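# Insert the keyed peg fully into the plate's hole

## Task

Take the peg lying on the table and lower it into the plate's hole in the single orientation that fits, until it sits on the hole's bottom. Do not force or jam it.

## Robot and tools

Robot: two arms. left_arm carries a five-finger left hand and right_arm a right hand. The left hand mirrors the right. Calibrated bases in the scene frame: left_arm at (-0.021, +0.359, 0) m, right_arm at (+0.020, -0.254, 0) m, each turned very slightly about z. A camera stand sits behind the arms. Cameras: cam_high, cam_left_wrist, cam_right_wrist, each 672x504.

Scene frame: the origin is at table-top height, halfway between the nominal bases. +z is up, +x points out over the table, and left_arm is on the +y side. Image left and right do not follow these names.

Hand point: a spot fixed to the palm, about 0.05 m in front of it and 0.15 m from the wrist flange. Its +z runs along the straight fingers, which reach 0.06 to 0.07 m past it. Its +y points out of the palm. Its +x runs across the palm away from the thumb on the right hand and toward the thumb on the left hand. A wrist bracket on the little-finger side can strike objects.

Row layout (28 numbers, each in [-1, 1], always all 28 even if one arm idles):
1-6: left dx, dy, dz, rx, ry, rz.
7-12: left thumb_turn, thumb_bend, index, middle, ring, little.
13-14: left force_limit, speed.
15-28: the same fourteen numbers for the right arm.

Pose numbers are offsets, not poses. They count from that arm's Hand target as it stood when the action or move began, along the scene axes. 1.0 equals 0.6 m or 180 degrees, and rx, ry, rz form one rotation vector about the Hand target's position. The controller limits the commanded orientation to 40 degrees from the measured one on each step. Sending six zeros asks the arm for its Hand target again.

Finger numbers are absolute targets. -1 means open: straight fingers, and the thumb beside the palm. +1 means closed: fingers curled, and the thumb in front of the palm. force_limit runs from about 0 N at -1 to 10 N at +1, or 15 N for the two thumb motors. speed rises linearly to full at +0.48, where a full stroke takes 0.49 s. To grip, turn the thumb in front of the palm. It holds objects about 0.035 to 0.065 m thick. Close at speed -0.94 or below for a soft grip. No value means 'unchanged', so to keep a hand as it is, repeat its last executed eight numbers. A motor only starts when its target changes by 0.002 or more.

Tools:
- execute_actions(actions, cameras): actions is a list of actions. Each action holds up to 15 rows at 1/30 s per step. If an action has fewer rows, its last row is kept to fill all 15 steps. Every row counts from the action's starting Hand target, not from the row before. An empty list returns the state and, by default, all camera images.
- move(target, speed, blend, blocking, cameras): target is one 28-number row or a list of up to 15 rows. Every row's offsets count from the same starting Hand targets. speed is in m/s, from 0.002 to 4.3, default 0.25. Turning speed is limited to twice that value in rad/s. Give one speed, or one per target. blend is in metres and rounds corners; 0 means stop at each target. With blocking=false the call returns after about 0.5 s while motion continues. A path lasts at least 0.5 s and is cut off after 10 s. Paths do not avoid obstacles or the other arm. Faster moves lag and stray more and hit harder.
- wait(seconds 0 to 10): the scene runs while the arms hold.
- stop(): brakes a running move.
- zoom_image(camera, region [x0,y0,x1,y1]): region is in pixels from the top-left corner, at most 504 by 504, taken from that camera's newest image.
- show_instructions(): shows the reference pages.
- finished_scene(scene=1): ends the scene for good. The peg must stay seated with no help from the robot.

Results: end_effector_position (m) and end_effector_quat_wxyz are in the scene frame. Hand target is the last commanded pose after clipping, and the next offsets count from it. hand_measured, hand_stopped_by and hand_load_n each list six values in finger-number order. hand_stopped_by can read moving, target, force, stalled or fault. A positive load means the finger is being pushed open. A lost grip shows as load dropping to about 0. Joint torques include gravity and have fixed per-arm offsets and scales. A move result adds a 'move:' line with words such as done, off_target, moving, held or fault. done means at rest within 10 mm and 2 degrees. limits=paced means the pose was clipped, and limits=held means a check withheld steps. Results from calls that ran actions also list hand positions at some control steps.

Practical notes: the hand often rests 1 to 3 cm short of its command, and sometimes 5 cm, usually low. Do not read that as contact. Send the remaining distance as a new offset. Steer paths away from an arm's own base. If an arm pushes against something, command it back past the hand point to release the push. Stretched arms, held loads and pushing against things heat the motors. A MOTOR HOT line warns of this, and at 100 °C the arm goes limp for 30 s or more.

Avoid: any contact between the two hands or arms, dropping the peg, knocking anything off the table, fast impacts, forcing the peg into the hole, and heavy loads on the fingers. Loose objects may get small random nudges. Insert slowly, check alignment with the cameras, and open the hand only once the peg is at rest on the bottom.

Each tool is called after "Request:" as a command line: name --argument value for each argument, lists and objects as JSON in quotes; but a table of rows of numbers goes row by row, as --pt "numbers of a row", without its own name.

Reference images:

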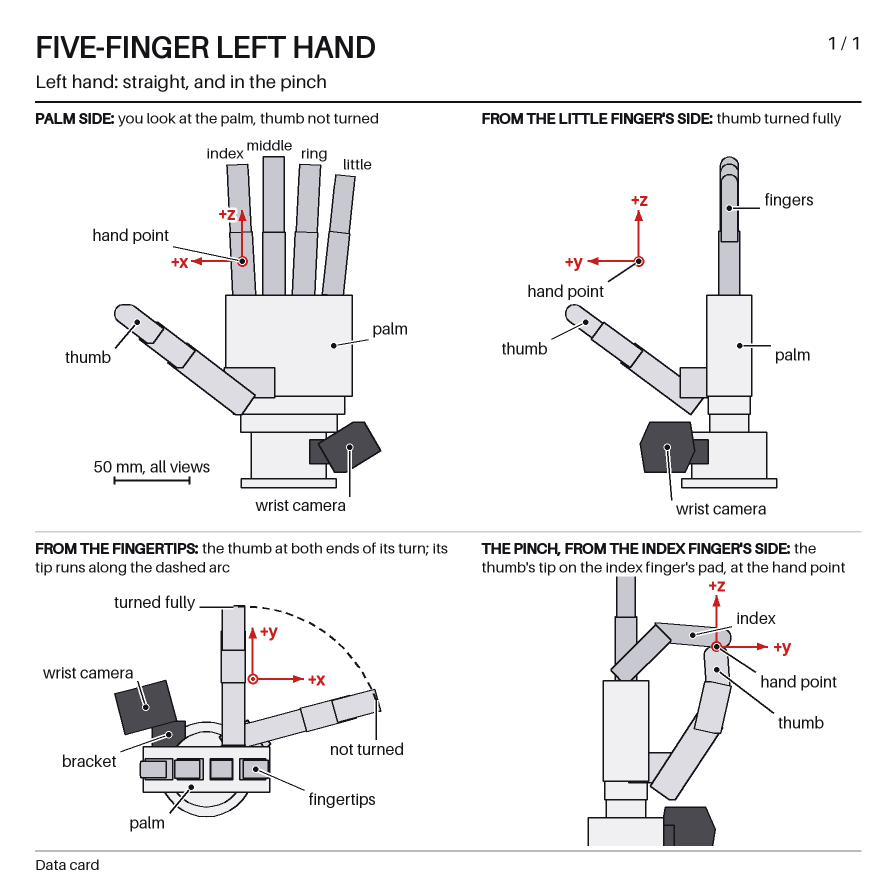

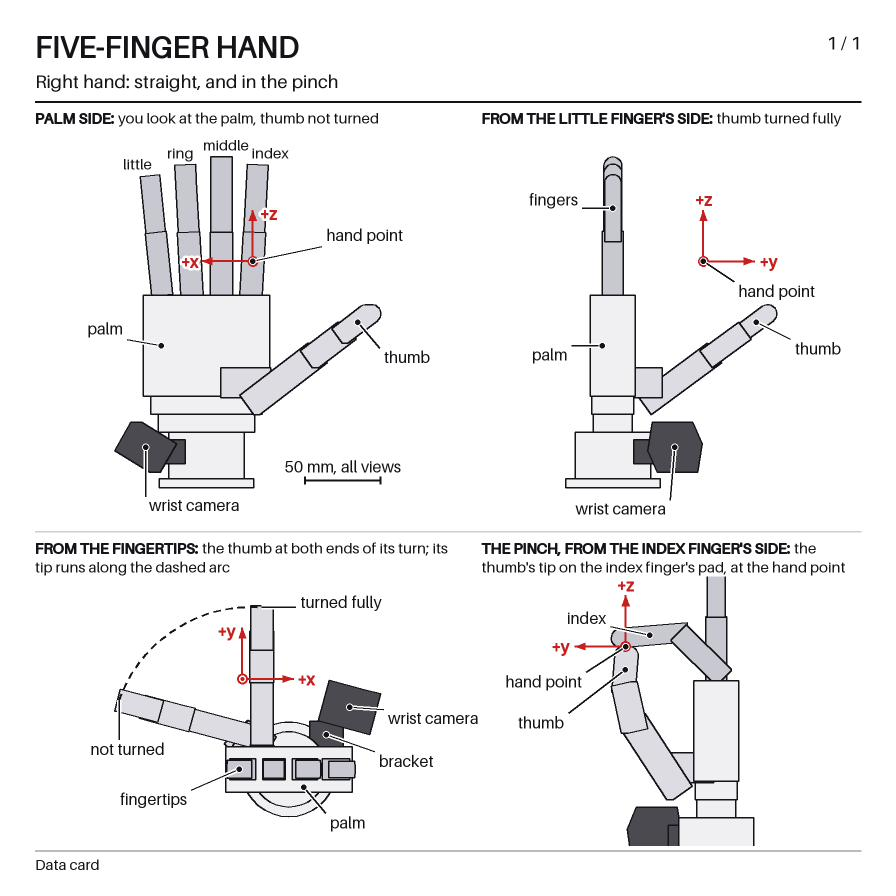

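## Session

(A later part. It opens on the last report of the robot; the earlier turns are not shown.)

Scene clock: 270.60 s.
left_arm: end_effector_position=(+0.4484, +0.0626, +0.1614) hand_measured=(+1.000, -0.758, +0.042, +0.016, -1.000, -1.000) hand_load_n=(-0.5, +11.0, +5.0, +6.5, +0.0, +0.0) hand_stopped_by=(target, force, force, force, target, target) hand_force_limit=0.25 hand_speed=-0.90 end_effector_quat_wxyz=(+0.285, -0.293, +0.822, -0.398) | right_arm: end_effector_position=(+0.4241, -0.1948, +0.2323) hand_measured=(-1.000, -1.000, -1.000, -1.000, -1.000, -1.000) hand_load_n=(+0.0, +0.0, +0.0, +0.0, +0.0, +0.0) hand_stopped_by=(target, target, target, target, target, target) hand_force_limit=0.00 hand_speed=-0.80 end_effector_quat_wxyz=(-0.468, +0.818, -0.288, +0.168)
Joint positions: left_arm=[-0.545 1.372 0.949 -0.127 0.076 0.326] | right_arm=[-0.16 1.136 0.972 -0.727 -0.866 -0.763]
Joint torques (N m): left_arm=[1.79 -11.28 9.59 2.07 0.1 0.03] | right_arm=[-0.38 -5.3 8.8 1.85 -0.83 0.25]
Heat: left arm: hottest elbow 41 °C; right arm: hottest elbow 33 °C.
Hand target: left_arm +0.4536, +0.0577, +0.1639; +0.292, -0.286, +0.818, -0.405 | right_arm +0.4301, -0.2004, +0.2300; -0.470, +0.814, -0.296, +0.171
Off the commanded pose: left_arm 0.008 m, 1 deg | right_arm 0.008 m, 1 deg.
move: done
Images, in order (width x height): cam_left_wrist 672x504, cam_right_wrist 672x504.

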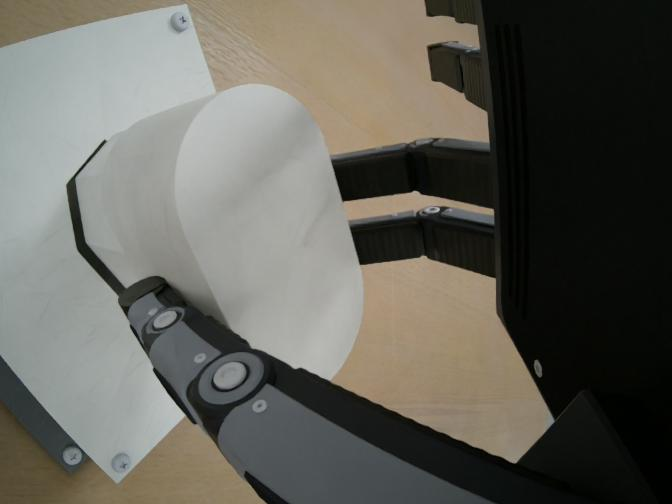

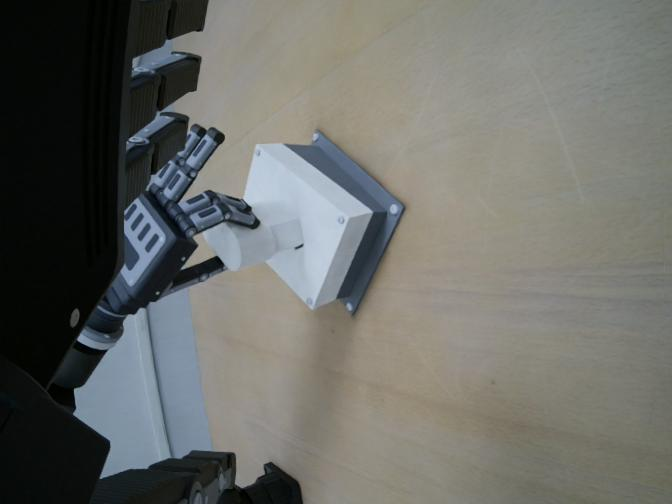

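Request:
move --target '[0.0002,-0.0037,0.032,0.0039,0.0067,0.0017,1,-0.6,0.5,0.55,-1,-1,0.25,-0.9,0,0,0,0,0,0,-1,-1,-1,-1,-1,-1,0,-0.8]' --speed 0.04 --cameras '["cam_left_wrist"]'

Scene clock: 277.33 s.
left_arm: end_effector_position=(+0.4448, +0.0643, +0.1596) hand_measured=(+1.000, -0.758, +0.042, +0.016, -1.000, -1.000) hand_load_n=(+2.0, +11.0, +6.5, +6.5, +0.0, +0.0) hand_stopped_by=(target, force, force, force, target, target) hand_force_limit=0.25 hand_speed=-0.90 end_effector_quat_wxyz=(+0.278, -0.296, +0.828, -0.387) | right_arm: end_effector_position=(+0.4241, -0.1948, +0.2323) hand_measured=(-1.000, -1.000, -1.000, -1.000, -1.000, -1.000) hand_load_n=(-0.5, +0.0, +0.0, +0.0, +0.0, +0.0) hand_stopped_by=(target, target, target, target, target, target) hand_force_limit=0.00 hand_speed=-0.80 end_effector_quat_wxyz=(-0.468, +0.818, -0.288, +0.168)
Joint positions: left_arm=[-0.548 1.372 0.959 -0.165 0.07 0.326] | right_arm=[-0.16 1.136 0.972 -0.727 -0.866 -0.763]
Joint torques (N m): left_arm=[1.49 -12.22 12.96 0.18 -0.05 -0.04] | right_arm=[-0.56 -5.6 8.61 1.91 -0.88 0.29]
Heat: left arm: hottest elbow 41 °C; right arm: hottest elbow 33 °C.
Hand target: left_arm +0.4536, +0.0553, +0.1831; +0.286, -0.291, +0.823, -0.396 | right_arm +0.4301, -0.2004, +0.2300; -0.470, +0.814, -0.296, +0.171
Off the commanded pose: left_arm 0.027 m, 2 deg | right_arm 0.008 m, 1 deg.
move: off_target (left_arm)
Images, in order (width x height): cam_left_wrist 672x504.

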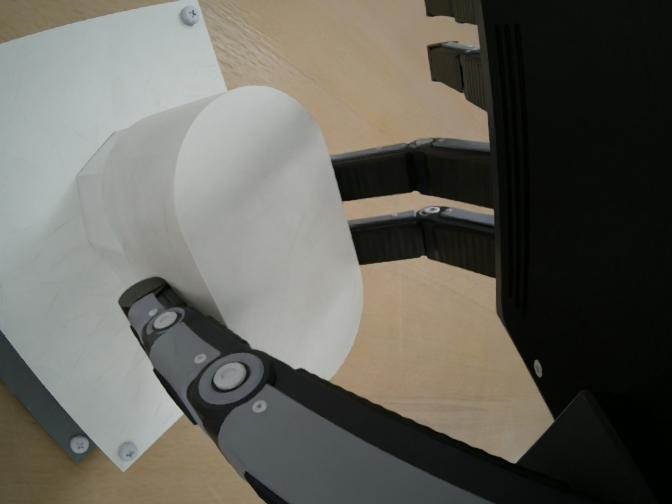

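Request:
zoom_image --camera "cam_left_wrist" --region '[50, 120, 150, 300]'

Request:
execute_actions --actions '[]' --cameras '["cam_right_wrist", "cam_high"]'

Request:
zoom_image --camera "cam_right_wrist" --region '[230, 180, 330, 280]'

Scaled by 2.800 from the camera's 672x504 image, which has a finer 960x720 frame.

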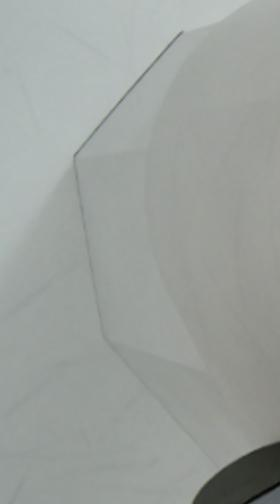

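Scene clock: 277.90 s.
left_arm: end_effector_position=(+0.4448, +0.0643, +0.1596) hand_measured=(+1.000, -0.758, +0.042, +0.016, -1.000, -1.000) hand_load_n=(+2.0, +11.0, +6.5, +6.5, +0.0, +0.0) hand_stopped_by=(target, force, force, force, target, target) hand_force_limit=0.25 hand_speed=-0.90 end_effector_quat_wxyz=(+0.278, -0.296, +0.828, -0.387) | right_arm: end_effector_position=(+0.4241, -0.1948, +0.2323) hand_measured=(-1.000, -1.000, -1.000, -1.000, -1.000, -1.000) hand_load_n=(+0.0, +0.0, +0.0, +0.0, +0.0, +0.0) hand_stopped_by=(target, target, target, target, target, target) hand_force_limit=0.00 hand_speed=-0.80 end_effector_quat_wxyz=(-0.468, +0.818, -0.288, +0.168)
Joint positions: left_arm=[-0.548 1.372 0.959 -0.165 0.07 0.326] | right_arm=[-0.16 1.136 0.972 -0.727 -0.866 -0.763]
Joint velocities: within noise
Joint torques (N m): left_arm=[1.49 -12.22 12.96 0.24 -0.06 -0.04] | right_arm=[-0.09 -5.13 8.64 2.09 -0.88 0.2]
Heat: left arm: hottest elbow 41 °C; right arm: hottest elbow 33 °C.
Hand target: left_arm +0.4536, +0.0553, +0.1831; +0.286, -0.291, +0.823, -0.396 | right_arm +0.4301, -0.2004, +0.2300; -0.470, +0.814, -0.296, +0.171
Off the commanded pose: left_arm 0.027 m, 2 deg | right_arm 0.008 m, 1 deg.
Images, in order (width x height): cam_high 672x504, cam_right_wrist 672x504.

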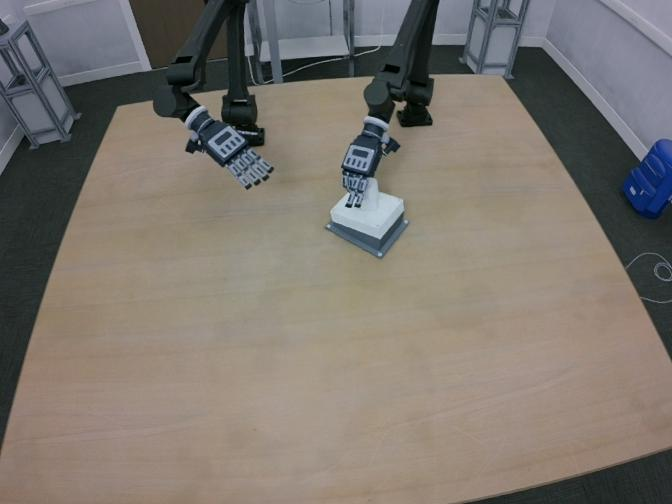

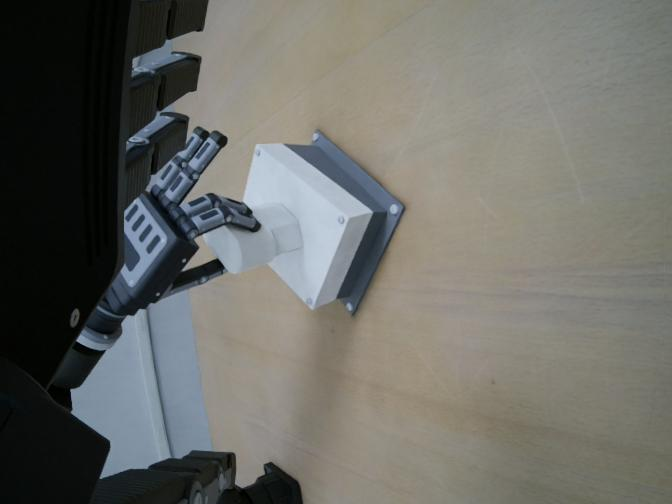

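Scaled by 5.040 from the camera's 672x504 image, which has a finer 960x720 frame.

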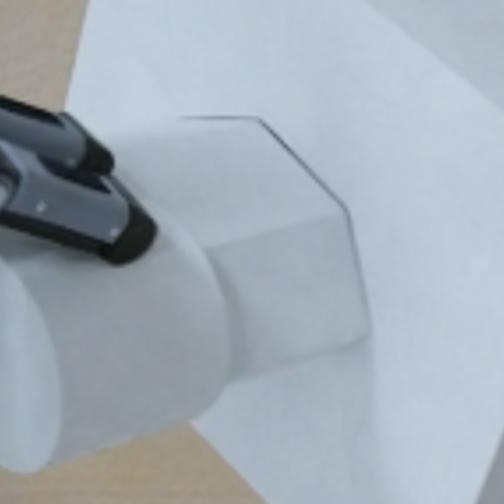

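Request:
move --target '[0.0,0.0033,-0.036,0,0,0,1,-0.6,0.5,0.55,-1,-1,0.25,-0.9,0,0,0,0,0,0,-1,-1,-1,-1,-1,-1,0,-0.8]' --speed 0.03 --cameras '["cam_left_wrist","cam_right_wrist"]'

Request:
zoom_image --camera "cam_right_wrist" --region '[230, 180, 330, 280]'

Request:
zoom_image --camera "cam_left_wrist" --region '[50, 120, 150, 300]'

Scene clock: 280.97 s.
left_arm: end_effector_position=(+0.4466, +0.0633, +0.1558) hand_measured=(+1.000, -0.758, +0.042, +0.016, -1.000, -1.000) hand_load_n=(+0.0, +11.0, +5.5, +6.5, +0.0, +0.0) hand_stopped_by=(target, force, force, force, target, target) hand_force_limit=0.25 hand_speed=-0.90 end_effector_quat_wxyz=(+0.278, -0.296, +0.828, -0.386) | right_arm: end_effector_position=(+0.4241, -0.1948, +0.2323) hand_measured=(-1.000, -1.000, -1.000, -1.000, -1.000, -1.000) hand_load_n=(+0.0, +0.0, +0.0, +0.0, +0.0, +0.0) hand_stopped_by=(target, target, target, target, target, target) hand_force_limit=0.00 hand_speed=-0.80 end_effector_quat_wxyz=(-0.468, +0.818, -0.288, +0.168)
Joint positions: left_arm=[-0.548 1.383 0.959 -0.156 0.07 0.326] | right_arm=[-0.16 1.136 0.972 -0.727 -0.866 -0.763]
Joint torques (N m): left_arm=[1.79 -11.46 10.03 2.07 0.08 -0.02] | right_arm=[-0.73 -5.54 8.76 1.88 -0.89 0.23]
Heat: left arm: hottest elbow 41 °C; right arm: hottest elbow 33 °C.
Hand target: left_arm +0.4536, +0.0573, +0.1615; +0.286, -0.291, +0.823, -0.396 | right_arm +0.4301, -0.2004, +0.2300; -0.470, +0.814, -0.296, +0.171
Off the commanded pose: left_arm 0.011 m, 2 deg | right_arm 0.008 m, 1 deg.
move: off_target (left_arm)
Images, in order (width x height): cam_left_wrist 672x504, cam_right_wrist 672x504.

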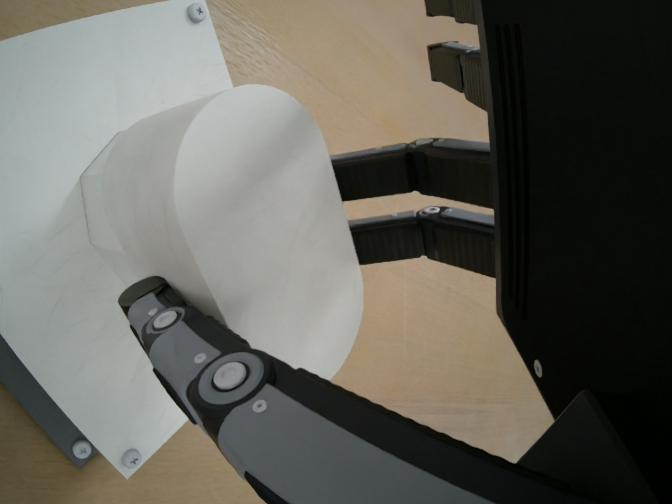

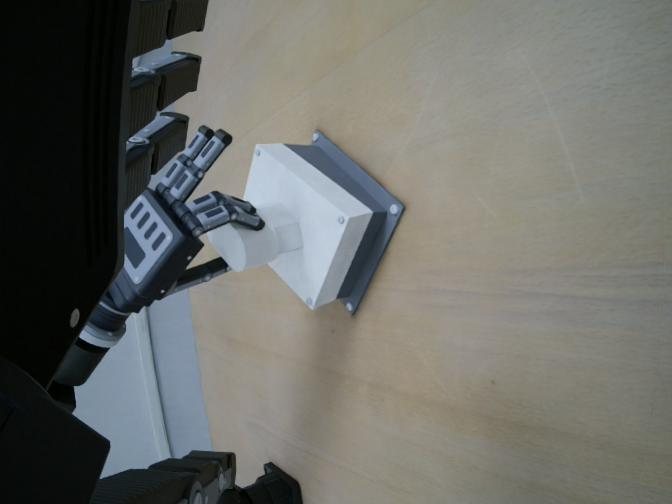

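Scaled by 5.040 from the camera's 672x504 image, which has a finer 960x720 frame.

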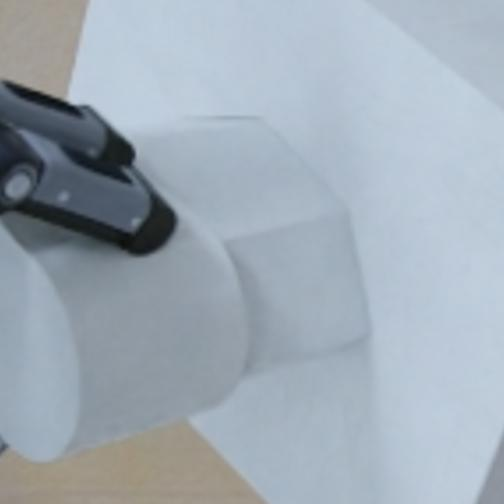

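Scaled by 2.800 from the camera's 672x504 image, which has a finer 960x720 frame.

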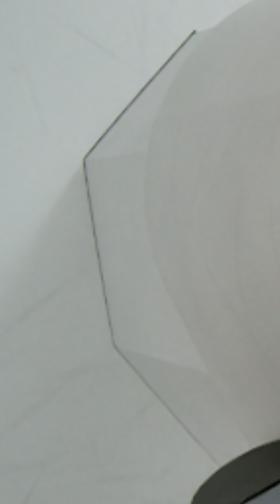

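Request:
move --target '[0.0025,0.003,-0.0165,0,0,0,1,-0.6,0.5,0.55,-1,-1,0.25,-0.9,0,0,0,0,0,0,-1,-1,-1,-1,-1,-1,0,-0.8]' --speed 0.03 --cameras '["cam_left_wrist","cam_right_wrist"]'

Request:
zoom_image --camera "cam_right_wrist" --region '[230, 180, 330, 280]'

Request:
zoom_image --camera "cam_left_wrist" --region '[50, 120, 150, 300]'

Scene clock: 282.87 s.
left_arm: end_effector_position=(+0.4473, +0.0629, +0.1481) hand_measured=(+1.000, -0.758, +0.042, +0.016, -1.000, -1.000) hand_load_n=(+0.0, +11.0, +5.5, +6.0, +0.0, +0.0) hand_stopped_by=(target, force, force, force, target, target) hand_force_limit=0.25 hand_speed=-0.90 end_effector_quat_wxyz=(+0.278, -0.296, +0.828, -0.387) | right_arm: end_effector_position=(+0.4241, -0.1948, +0.2323) hand_measured=(-1.000, -1.000, -1.000, -1.000, -1.000, -1.000) hand_load_n=(-0.5, +0.0, +0.0, +0.0, +0.0, +0.0) hand_stopped_by=(target, target, target, target, target, target) hand_force_limit=0.00 hand_speed=-0.80 end_effector_quat_wxyz=(-0.468, +0.818, -0.288, +0.168)
Joint positions: left_arm=[-0.548 1.393 0.947 -0.132 0.07 0.326] | right_arm=[-0.16 1.136 0.972 -0.727 -0.866 -0.763]
Joint torques (N m): left_arm=[2.26 -11.28 9.7 2.13 0.28 0.02] | right_arm=[-0.03 -5.71 8.75 1.87 -0.83 0.19]
Heat: left arm: hottest elbow 40 °C; right arm: hottest elbow 33 °C.
Hand target: left_arm +0.4551, +0.0591, +0.1517; +0.286, -0.291, +0.823, -0.396 | right_arm +0.4301, -0.2004, +0.2300; -0.470, +0.814, -0.296, +0.171
Off the commanded pose: left_arm 0.009 m, 2 deg | right_arm 0.008 m, 1 deg.
move: done
Images, in order (width x height): cam_left_wrist 672x504, cam_right_wrist 672x504.

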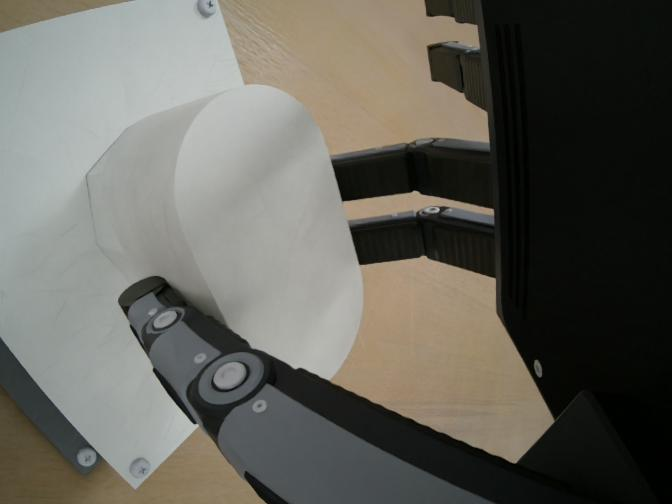

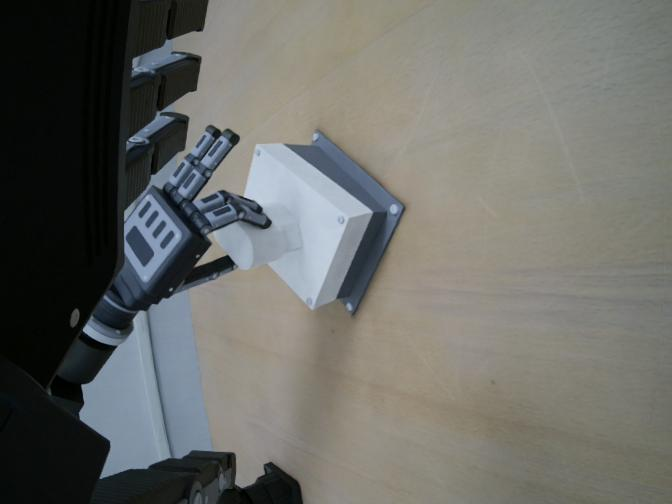

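Scaled by 5.040 from the camera's 672x504 image, which has a finer 960x720 frame.

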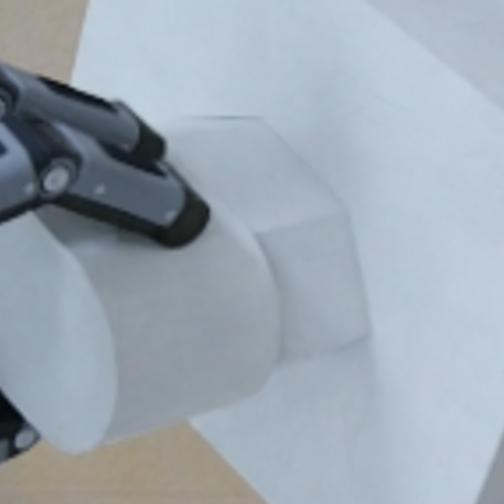

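Scaled by 2.800 from the camera's 672x504 image, which has a finer 960x720 frame.

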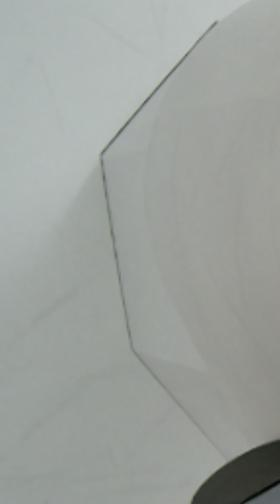

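Request:
move --target '[0.0015,-0.004,-0.0165,0,0,0,1,-0.6,0.5,0.55,-1,-1,0.25,-0.9,0,0,0,0,0,0,-1,-1,-1,-1,-1,-1,0,-0.8]' --speed 0.03 --cameras '["cam_left_wrist","cam_right_wrist"]'

Request:
zoom_image --camera "cam_right_wrist" --region '[230, 180, 330, 280]'

Request:
zoom_image --camera "cam_left_wrist" --region '[50, 120, 150, 300]'

Scene clock: 287.33 s.
left_arm: end_effector_position=(+0.4475, +0.0631, +0.1447) hand_measured=(+1.000, -0.758, +0.042, +0.016, -1.000, -1.000) hand_load_n=(-0.5, +11.0, +5.0, +5.5, +0.0, +0.0) hand_stopped_by=(target, force, force, force, target, target) hand_force_limit=0.25 hand_speed=-0.90 end_effector_quat_wxyz=(+0.280, -0.296, +0.827, -0.388) | right_arm: end_effector_position=(+0.4241, -0.1948, +0.2323) hand_measured=(-1.000, -1.000, -1.000, -1.000, -1.000, -1.000) hand_load_n=(+0.0, +0.0, +0.0, +0.0, +0.0, +0.0) hand_stopped_by=(target, target, target, target, target, target) hand_force_limit=0.00 hand_speed=-0.80 end_effector_quat_wxyz=(-0.468, +0.818, -0.288, +0.168)
Joint positions: left_arm=[-0.548 1.397 0.937 -0.114 0.069 0.326] | right_arm=[-0.16 1.136 0.972 -0.727 -0.866 -0.763]
Joint torques (N m): left_arm=[1.85 -10.23 9.47 2.52 0.19 0] | right_arm=[-0.38 -5.71 8.76 1.87 -0.88 0.22]
Heat: left arm: hottest elbow 40 °C; right arm: hottest elbow 33 °C.
Hand target: left_arm +0.4559, +0.0567, +0.1416; +0.286, -0.291, +0.823, -0.396 | right_arm +0.4301, -0.2004, +0.2300; -0.470, +0.814, -0.296, +0.171
Off the commanded pose: left_arm 0.011 m, 1 deg | right_arm 0.008 m, 1 deg.
move: off_target (left_arm)
Images, in order (width x height): cam_left_wrist 672x504, cam_right_wrist 672x504.

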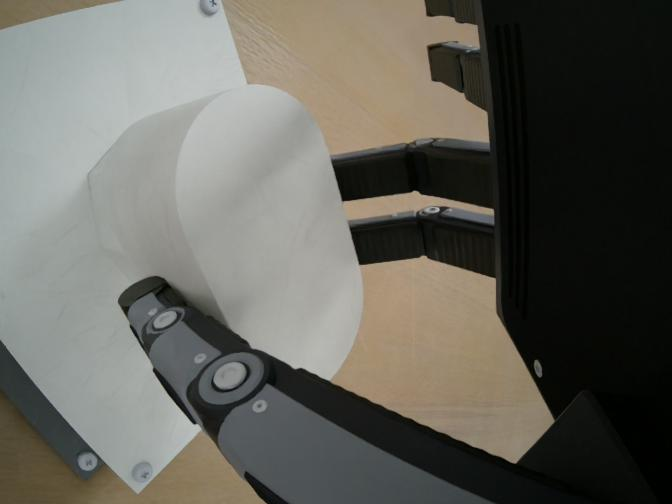

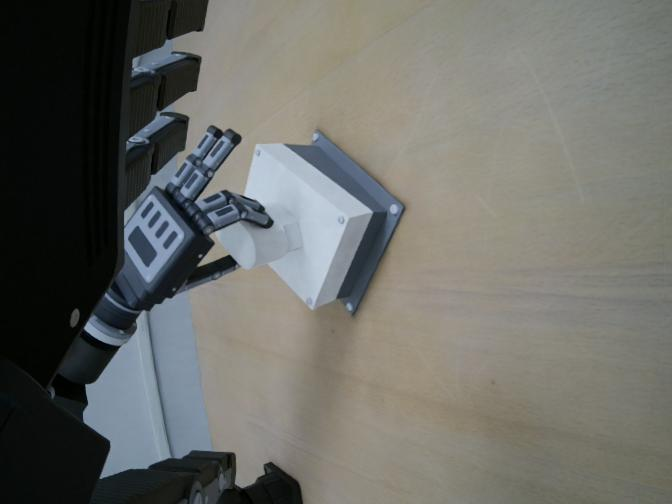

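Scaled by 5.040 from the camera's 672x504 image, which has a finer 960x720 frame.

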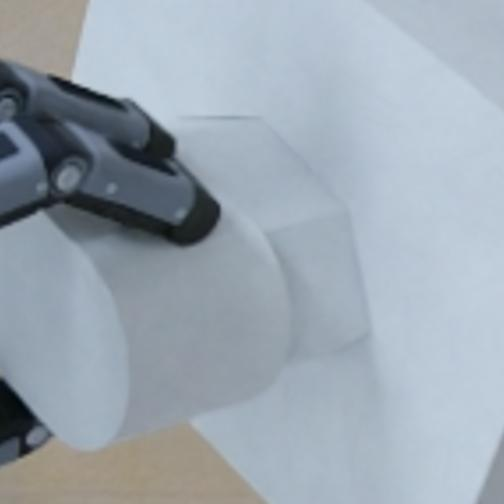

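Scaled by 2.800 from the camera's 672x504 image, which has a finer 960x720 frame.

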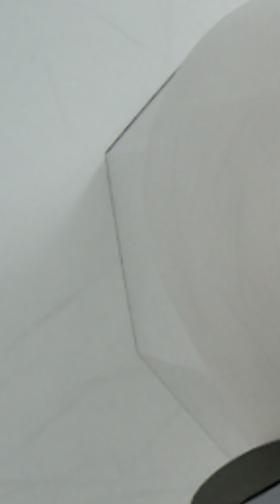

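Request:
move --target '[0.0008,0.0,-0.008,0.0022,0.0048,0.0013,1,-0.6,0.5,0.55,-1,-1,0.25,-0.9,0,0,0,0,0,0,-1,-1,-1,-1,-1,-1,0,-0.8]' --speed 0.03 --cameras '["cam_right_wrist"]'

Request:
zoom_image --camera "cam_right_wrist" --region '[230, 180, 330, 280]'

Scene clock: 290.43 s.
left_arm: end_effector_position=(+0.4481, +0.0634, +0.1398) hand_measured=(+1.000, -0.758, +0.042, +0.016, -1.000, -1.000) hand_load_n=(-1.0, +10.5, +5.0, +6.0, +0.0, +0.0) hand_stopped_by=(target, force, force, force, target, target) hand_force_limit=0.25 hand_speed=-0.90 end_effector_quat_wxyz=(+0.279, -0.297, +0.828, -0.385) | right_arm: end_effector_position=(+0.4241, -0.1948, +0.2323) hand_measured=(-1.000, -1.000, -1.000, -1.000, -1.000, -1.000) hand_load_n=(+0.0, +0.0, +0.0, +0.0, +0.0, +0.0) hand_stopped_by=(target, target, target, target, target, target) hand_force_limit=0.00 hand_speed=-0.80 end_effector_quat_wxyz=(-0.468, +0.818, -0.288, +0.168)
Joint positions: left_arm=[-0.548 1.406 0.937 -0.113 0.065 0.326] | right_arm=[-0.16 1.136 0.972 -0.727 -0.866 -0.763]
Joint torques (N m): left_arm=[1.9 -10.17 10.03 2.11 0.21 -0.04] | right_arm=[-0.44 -5.25 8.53 1.77 -0.92 0.23]
Heat: left arm: hottest elbow 40 °C; right arm: hottest elbow 33 °C.
Hand target: left_arm +0.4565, +0.0567, +0.1369; +0.282, -0.294, +0.826, -0.390 | right_arm +0.4301, -0.2004, +0.2300; -0.470, +0.814, -0.296, +0.171
Off the commanded pose: left_arm 0.011 m, 1 deg | right_arm 0.008 m, 1 deg.
move: off_target (left_arm)
Images, in order (width x height): cam_right_wrist 672x504.

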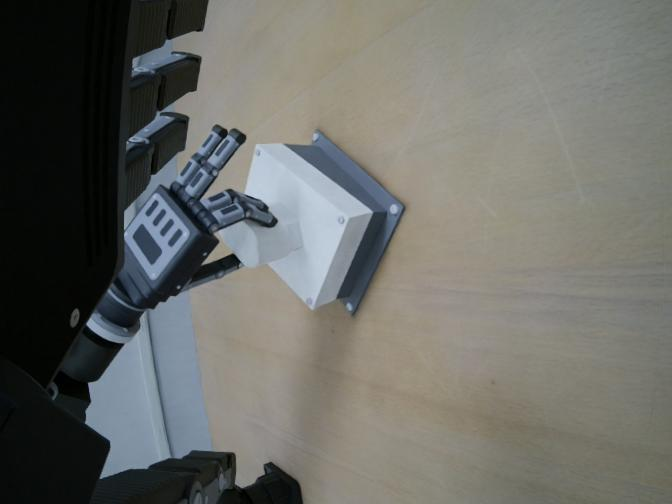

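Scaled by 5.040 from the camera's 672x504 image, which has a finer 960x720 frame.

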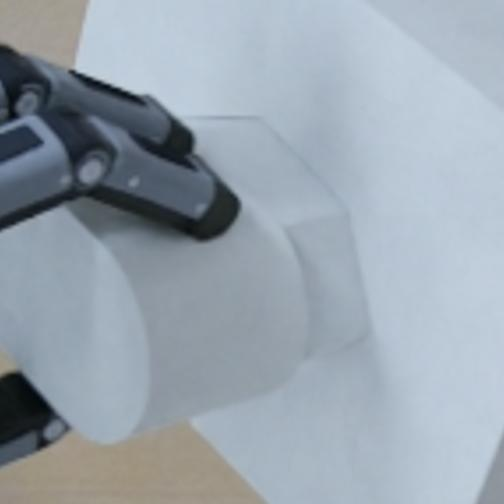

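Request:
move --target '[0.0015,0.0008,-0.0135,0.0006,0.0012,0.0003,1,-0.6,0.5,0.55,-1,-1,0.25,-0.9,0,0,0,0,0,0,-1,-1,-1,-1,-1,-1,0,-0.8]' --speed 0.03 --cameras '["cam_right_wrist","cam_left_wrist"]'

Request:
zoom_image --camera "cam_right_wrist" --region '[230, 180, 330, 280]'

Scene clock: 292.33 s.
left_arm: end_effector_position=(+0.4511, +0.0639, +0.1288) hand_measured=(+1.000, -0.758, +0.042, +0.016, -1.000, -1.000) hand_load_n=(-1.0, +11.0, +5.0, +6.0, +0.0, +0.0) hand_stopped_by=(target, force, force, force, target, target) hand_force_limit=0.25 hand_speed=-0.90 end_effector_quat_wxyz=(+0.276, -0.300, +0.831, -0.379) | right_arm: end_effector_position=(+0.4241, -0.1948, +0.2323) hand_measured=(-1.000, -1.000, -1.000, -1.000, -1.000, -1.000) hand_load_n=(+0.0, +0.0, -0.5, +0.0, +0.0, +0.0) hand_stopped_by=(target, target, target, target, target, target) hand_force_limit=0.00 hand_speed=-0.80 end_effector_quat_wxyz=(-0.468, +0.818, -0.288, +0.168)
Joint positions: left_arm=[-0.545 1.43 0.937 -0.102 0.063 0.326] | right_arm=[-0.16 1.136 0.972 -0.727 -0.866 -0.763]
Joint torques (N m): left_arm=[1.79 -11.16 9.37 2.28 0.34 -0.04] | right_arm=[-0.21 -5.3 8.58 1.94 -0.88 0.23]
Heat: left arm: hottest elbow 40 °C; right arm: hottest elbow 33 °C.
Hand target: left_arm +0.4574, +0.0572, +0.1288; +0.280, -0.295, +0.826, -0.389 | right_arm +0.4301, -0.2004, +0.2300; -0.470, +0.814, -0.296, +0.171
Off the commanded pose: left_arm 0.009 m, 1 deg | right_arm 0.008 m, 1 deg.
move: done
Images, in order (width x height): cam_left_wrist 672x504, cam_right_wrist 672x504.

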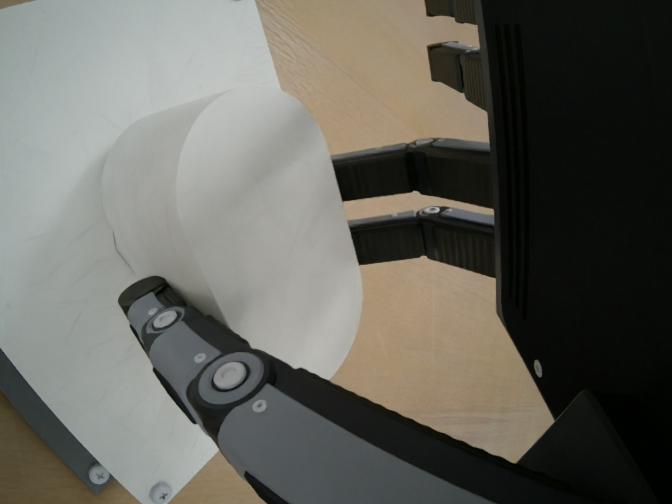

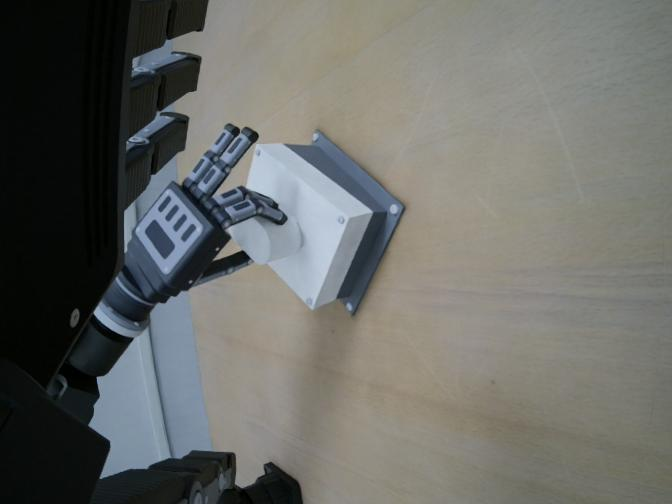

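Scaled by 5.040 from the camera's 672x504 image, which has a finer 960x720 frame.

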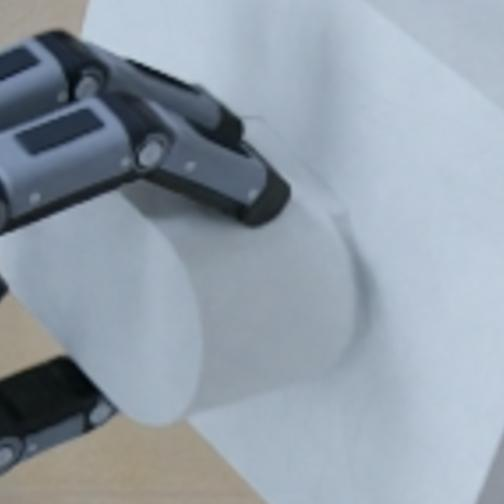

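Request:
move --target '[0.0012,0.0006,-0.01,0,0,0,1,-0.6,0.5,0.55,-1,-1,0.25,-0.9,0,0,0,0,0,0,-1,-1,-1,-1,-1,-1,0,-0.8]' --speed 0.02 --cameras '["cam_right_wrist","cam_left_wrist"]'

Request:
zoom_image --camera "cam_right_wrist" --region '[240, 190, 320, 270]'

Request:
zoom_image --camera "cam_left_wrist" --region '[80, 120, 180, 290]'

Scene clock: 293.93 s.
left_arm: end_effector_position=(+0.4513, +0.0640, +0.1280) hand_measured=(+1.000, -0.758, +0.042, +0.016, -1.000, -1.000) hand_load_n=(-2.0, +10.5, +4.5, +5.5, +0.0, +0.0) hand_stopped_by=(target, force, force, force, target, target) hand_force_limit=0.25 hand_speed=-0.90 end_effector_quat_wxyz=(+0.278, -0.300, +0.829, -0.381) | right_arm: end_effector_position=(+0.4241, -0.1948, +0.2323) hand_measured=(-1.000, -1.000, -1.000, -1.000, -1.000, -1.000) hand_load_n=(-0.5, +0.0, +0.0, +0.0, +0.0, +0.0) hand_stopped_by=(target, target, target, target, target, target) hand_force_limit=0.00 hand_speed=-0.80 end_effector_quat_wxyz=(-0.468, +0.818, -0.288, +0.168)
Joint positions: left_arm=[-0.545 1.43 0.931 -0.091 0.063 0.326] | right_arm=[-0.16 1.136 0.972 -0.727 -0.866 -0.763]
Joint torques (N m): left_arm=[1.9 -10.46 9.25 2.5 0.39 -0.04] | right_arm=[-0.32 -5.01 8.84 1.98 -0.89 0.24]
Heat: left arm: hottest elbow 40 °C; right arm: hottest elbow 33 °C.
Hand target: left_arm +0.4581, +0.0575, +0.1229; +0.280, -0.295, +0.826, -0.389 | right_arm +0.4301, -0.2004, +0.2300; -0.470, +0.814, -0.296, +0.171
Off the commanded pose: left_arm 0.011 m, 1 deg | right_arm 0.008 m, 1 deg.
move: off_target (left_arm)
Images, in order (width x height): cam_left_wrist 672x504, cam_right_wrist 672x504.

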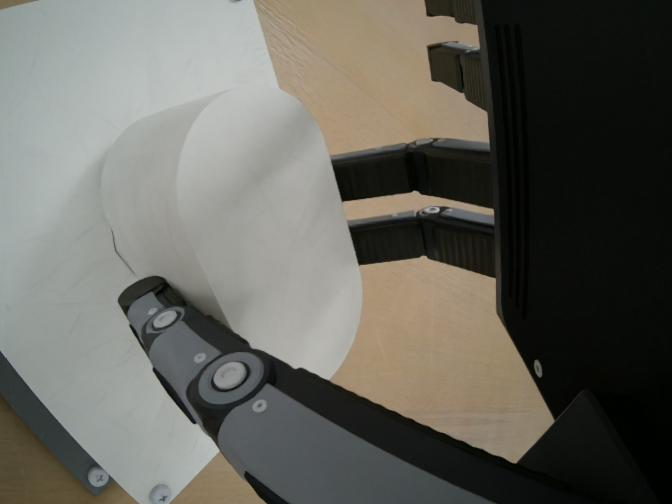

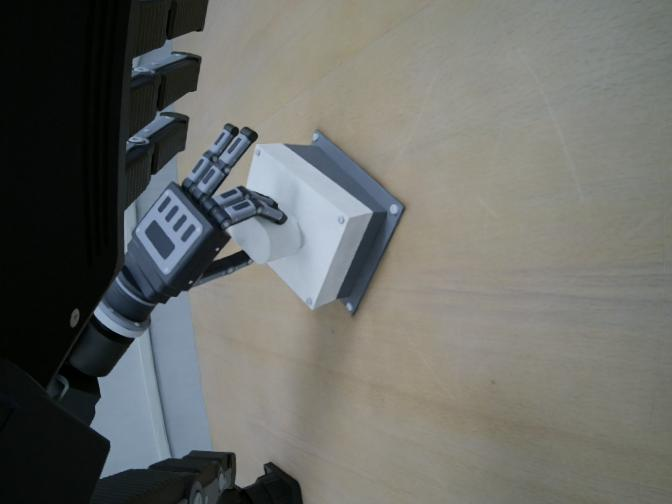

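Scaled by 6.300 from the camera's 672x504 image, which has a finer 960x720 frame.

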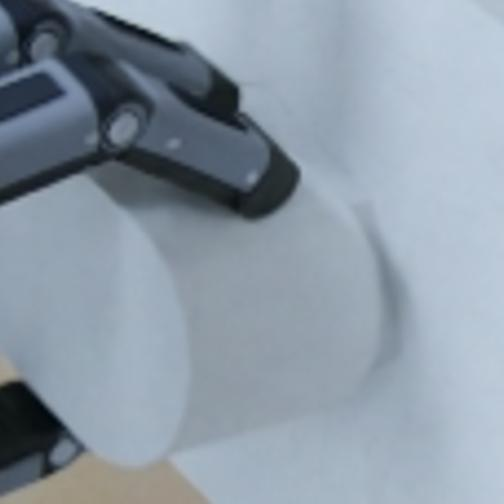

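Scaled by 2.965 from the camera's 672x504 image, which has a finer 960x720 frame.

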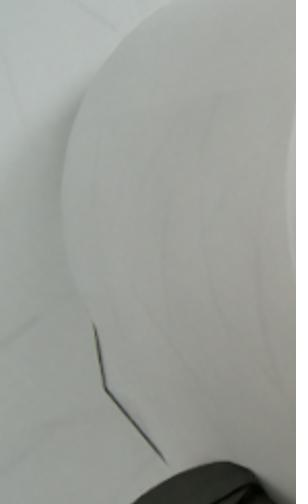

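Request:
move --target '[0.0005,0.0006,-0.01,0,0,0,1,-0.6,0.5,0.55,-1,-1,0.25,-0.9,0,0,0,0,0,0,-1,-1,-1,-1,-1,-1,0,-0.8]' --speed 0.02 --cameras '["cam_right_wrist"]'

Request:
zoom_image --camera "cam_right_wrist" --region '[240, 190, 320, 270]'

Scene clock: 295.23 s.
left_arm: end_effector_position=(+0.4515, +0.0639, +0.1271) hand_measured=(+1.000, -0.758, +0.042, +0.016, -1.000, -1.000) hand_load_n=(-2.0, +11.5, +3.5, +4.0, +0.0, +0.0) hand_stopped_by=(target, force, force, force, target, target) hand_force_limit=0.25 hand_speed=-0.90 end_effector_quat_wxyz=(+0.280, -0.299, +0.828, -0.383) | right_arm: end_effector_position=(+0.4241, -0.1948, +0.2323) hand_measured=(-1.000, -1.000, -1.000, -1.000, -1.000, -1.000) hand_load_n=(+0.0, +0.0, +0.0, -0.5, +0.0, +0.0) hand_stopped_by=(target, target, target, target, target, target) hand_force_limit=0.00 hand_speed=-0.80 end_effector_quat_wxyz=(-0.468, +0.818, -0.288, +0.168)
Joint positions: left_arm=[-0.545 1.43 0.925 -0.078 0.063 0.326] | right_arm=[-0.16 1.136 0.972 -0.727 -0.866 -0.763]
Joint torques (N m): left_arm=[1.96 -9.82 9.01 2.63 0.43 -0.03] | right_arm=[-0.32 -5.01 8.85 1.85 -0.91 0.24]
Heat: left arm: hottest elbow 40 °C; right arm: hottest elbow 33 °C.
Hand target: left_arm +0.4584, +0.0579, +0.1169; +0.280, -0.295, +0.826, -0.389 | right_arm +0.4301, -0.2004, +0.2300; -0.470, +0.814, -0.296, +0.171
Off the commanded pose: left_arm 0.014 m, 1 deg | right_arm 0.008 m, 1 deg.
move: off_target (left_arm)
Images, in order (width x height): cam_right_wrist 672x504.

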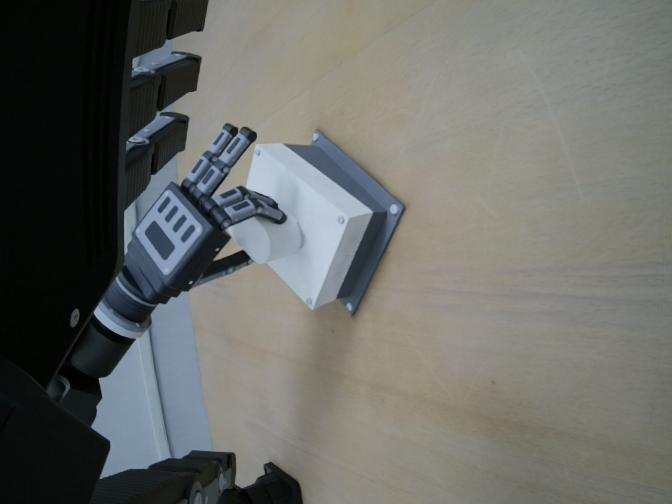

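Scaled by 6.300 from the camera's 672x504 image, which has a finer 960x720 frame.

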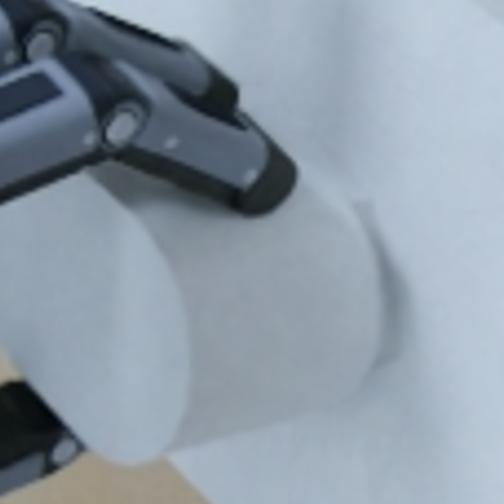

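Request:
move --target '[-0.004,0.004,0.016,0,0,0,1,-0.6,0.5,0.55,-1,-1,0.25,-0.9,0,0,0,0,0,0,-1,-1,-1,-1,-1,-1,0,-0.8]' --speed 0.03 --cameras '[]'

Request:
move --target '[0,0,0,0,0,0,1,-1,-0.3,-0.3,-1,-1,0.25,-0.75,0,0,0,0,0,0,-1,-1,-1,-1,-1,-1,0,-0.8]' --speed 0.03 --cameras '["cam_right_wrist","cam_left_wrist"]'

Request:
zoom_image --camera "cam_right_wrist" --region '[240, 190, 320, 270]'

Scene clock: 297.47 s.
left_arm: end_effector_position=(+0.4516, +0.0641, +0.1277) hand_measured=(+1.000, -0.758, +0.042, +0.016, -1.000, -1.000) hand_load_n=(-2.0, +11.0, +4.0, +4.5, +0.0, +0.0) hand_stopped_by=(target, force, force, force, target, target) hand_force_limit=0.25 hand_speed=-0.90 end_effector_quat_wxyz=(+0.280, -0.299, +0.828, -0.384) | right_arm: end_effector_position=(+0.4241, -0.1948, +0.2323) hand_measured=(-1.000, -1.000, -1.000, -1.000, -1.000, -1.000) hand_load_n=(+0.0, +0.0, +0.0, +0.0, -0.5, +0.0) hand_stopped_by=(target, target, target, target, target, target) hand_force_limit=0.00 hand_speed=-0.80 end_effector_quat_wxyz=(-0.468, +0.818, -0.288, +0.168)
Joint positions: left_arm=[-0.544 1.429 0.925 -0.078 0.063 0.326] | right_arm=[-0.16 1.136 0.972 -0.727 -0.866 -0.763]
Joint torques (N m): left_arm=[2.14 -11.28 9.44 1.73 0.5 -0.01] | right_arm=[-0.67 -5.83 8.77 1.91 -0.87 0.23]
Heat: left arm: hottest elbow 40 °C; right arm: hottest elbow 33 °C.
Hand target: left_arm +0.4561, +0.0604, +0.1265; +0.280, -0.295, +0.826, -0.389 | right_arm +0.4301, -0.2004, +0.2300; -0.470, +0.814, -0.296, +0.171
Off the commanded pose: left_arm 0.006 m, 1 deg | right_arm 0.008 m, 1 deg.
move: done
No camera images: "cameras" was empty.

Scene clock: 298.43 s.
left_arm: end_effector_position=(+0.4511, +0.0634, +0.1284) hand_measured=(+1.000, -1.000, -0.300, -0.300, -1.000, -1.000) hand_load_n=(+0.0, -0.5, +0.0, +0.0, +0.0, +0.0) hand_stopped_by=(target, target, target, target, target, target) hand_force_limit=0.25 hand_speed=-0.75 end_effector_quat_wxyz=(+0.279, -0.298, +0.828, -0.386) | right_arm: end_effector_position=(+0.4241, -0.1948, +0.2323) hand_measured=(-1.000, -1.000, -1.000, -1.000, -1.000, -1.000) hand_load_n=(+0.0, +0.0, +0.0, +0.0, +0.0, +0.0) hand_stopped_by=(target, target, target, target, target, target) hand_force_limit=0.00 hand_speed=-0.80 end_effector_quat_wxyz=(-0.468, +0.818, -0.288, +0.168)
Joint positions: left_arm=[-0.544 1.428 0.925 -0.078 0.07 0.326] | right_arm=[-0.16 1.136 0.972 -0.727 -0.866 -0.763]
Joint torques (N m): left_arm=[2.14 -11.16 9.46 1.73 0.23 -0.02] | right_arm=[-0.15 -5.36 8.75 1.98 -0.88 0.2]
Heat: left arm: hottest elbow 39 °C; right arm: hottest elbow 33 °C.
Hand target: left_arm +0.4561, +0.0604, +0.1264; +0.280, -0.295, +0.826, -0.389 | right_arm +0.4301, -0.2004, +0.2300; -0.470, +0.814, -0.296, +0.171
Off the commanded pose: left_arm 0.006 m, 1 deg | right_arm 0.008 m, 1 deg.
move: done
Images, in order (width x height): cam_left_wrist 672x504, cam_right_wrist 672x504.

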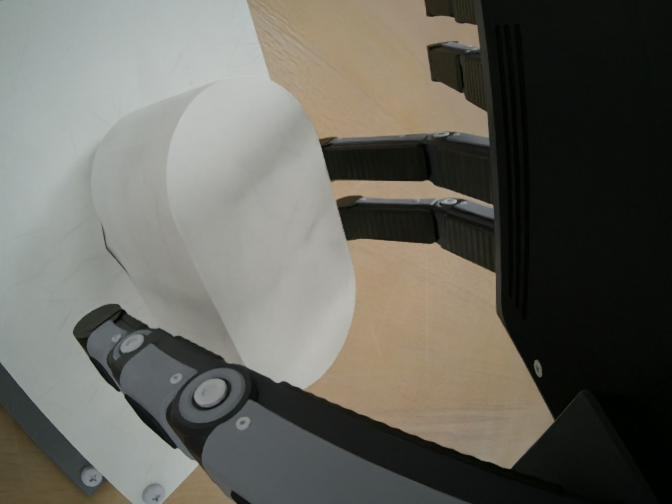

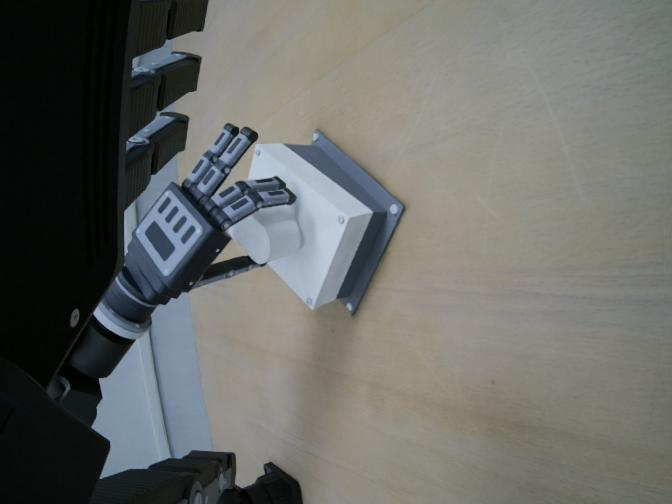

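Scaled by 6.300 from the camera's 672x504 image, which has a finer 960x720 frame.

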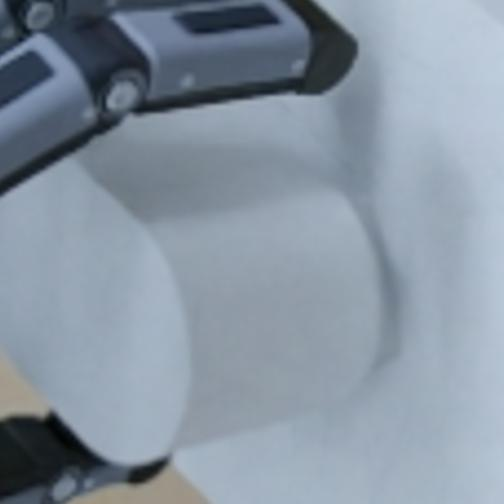

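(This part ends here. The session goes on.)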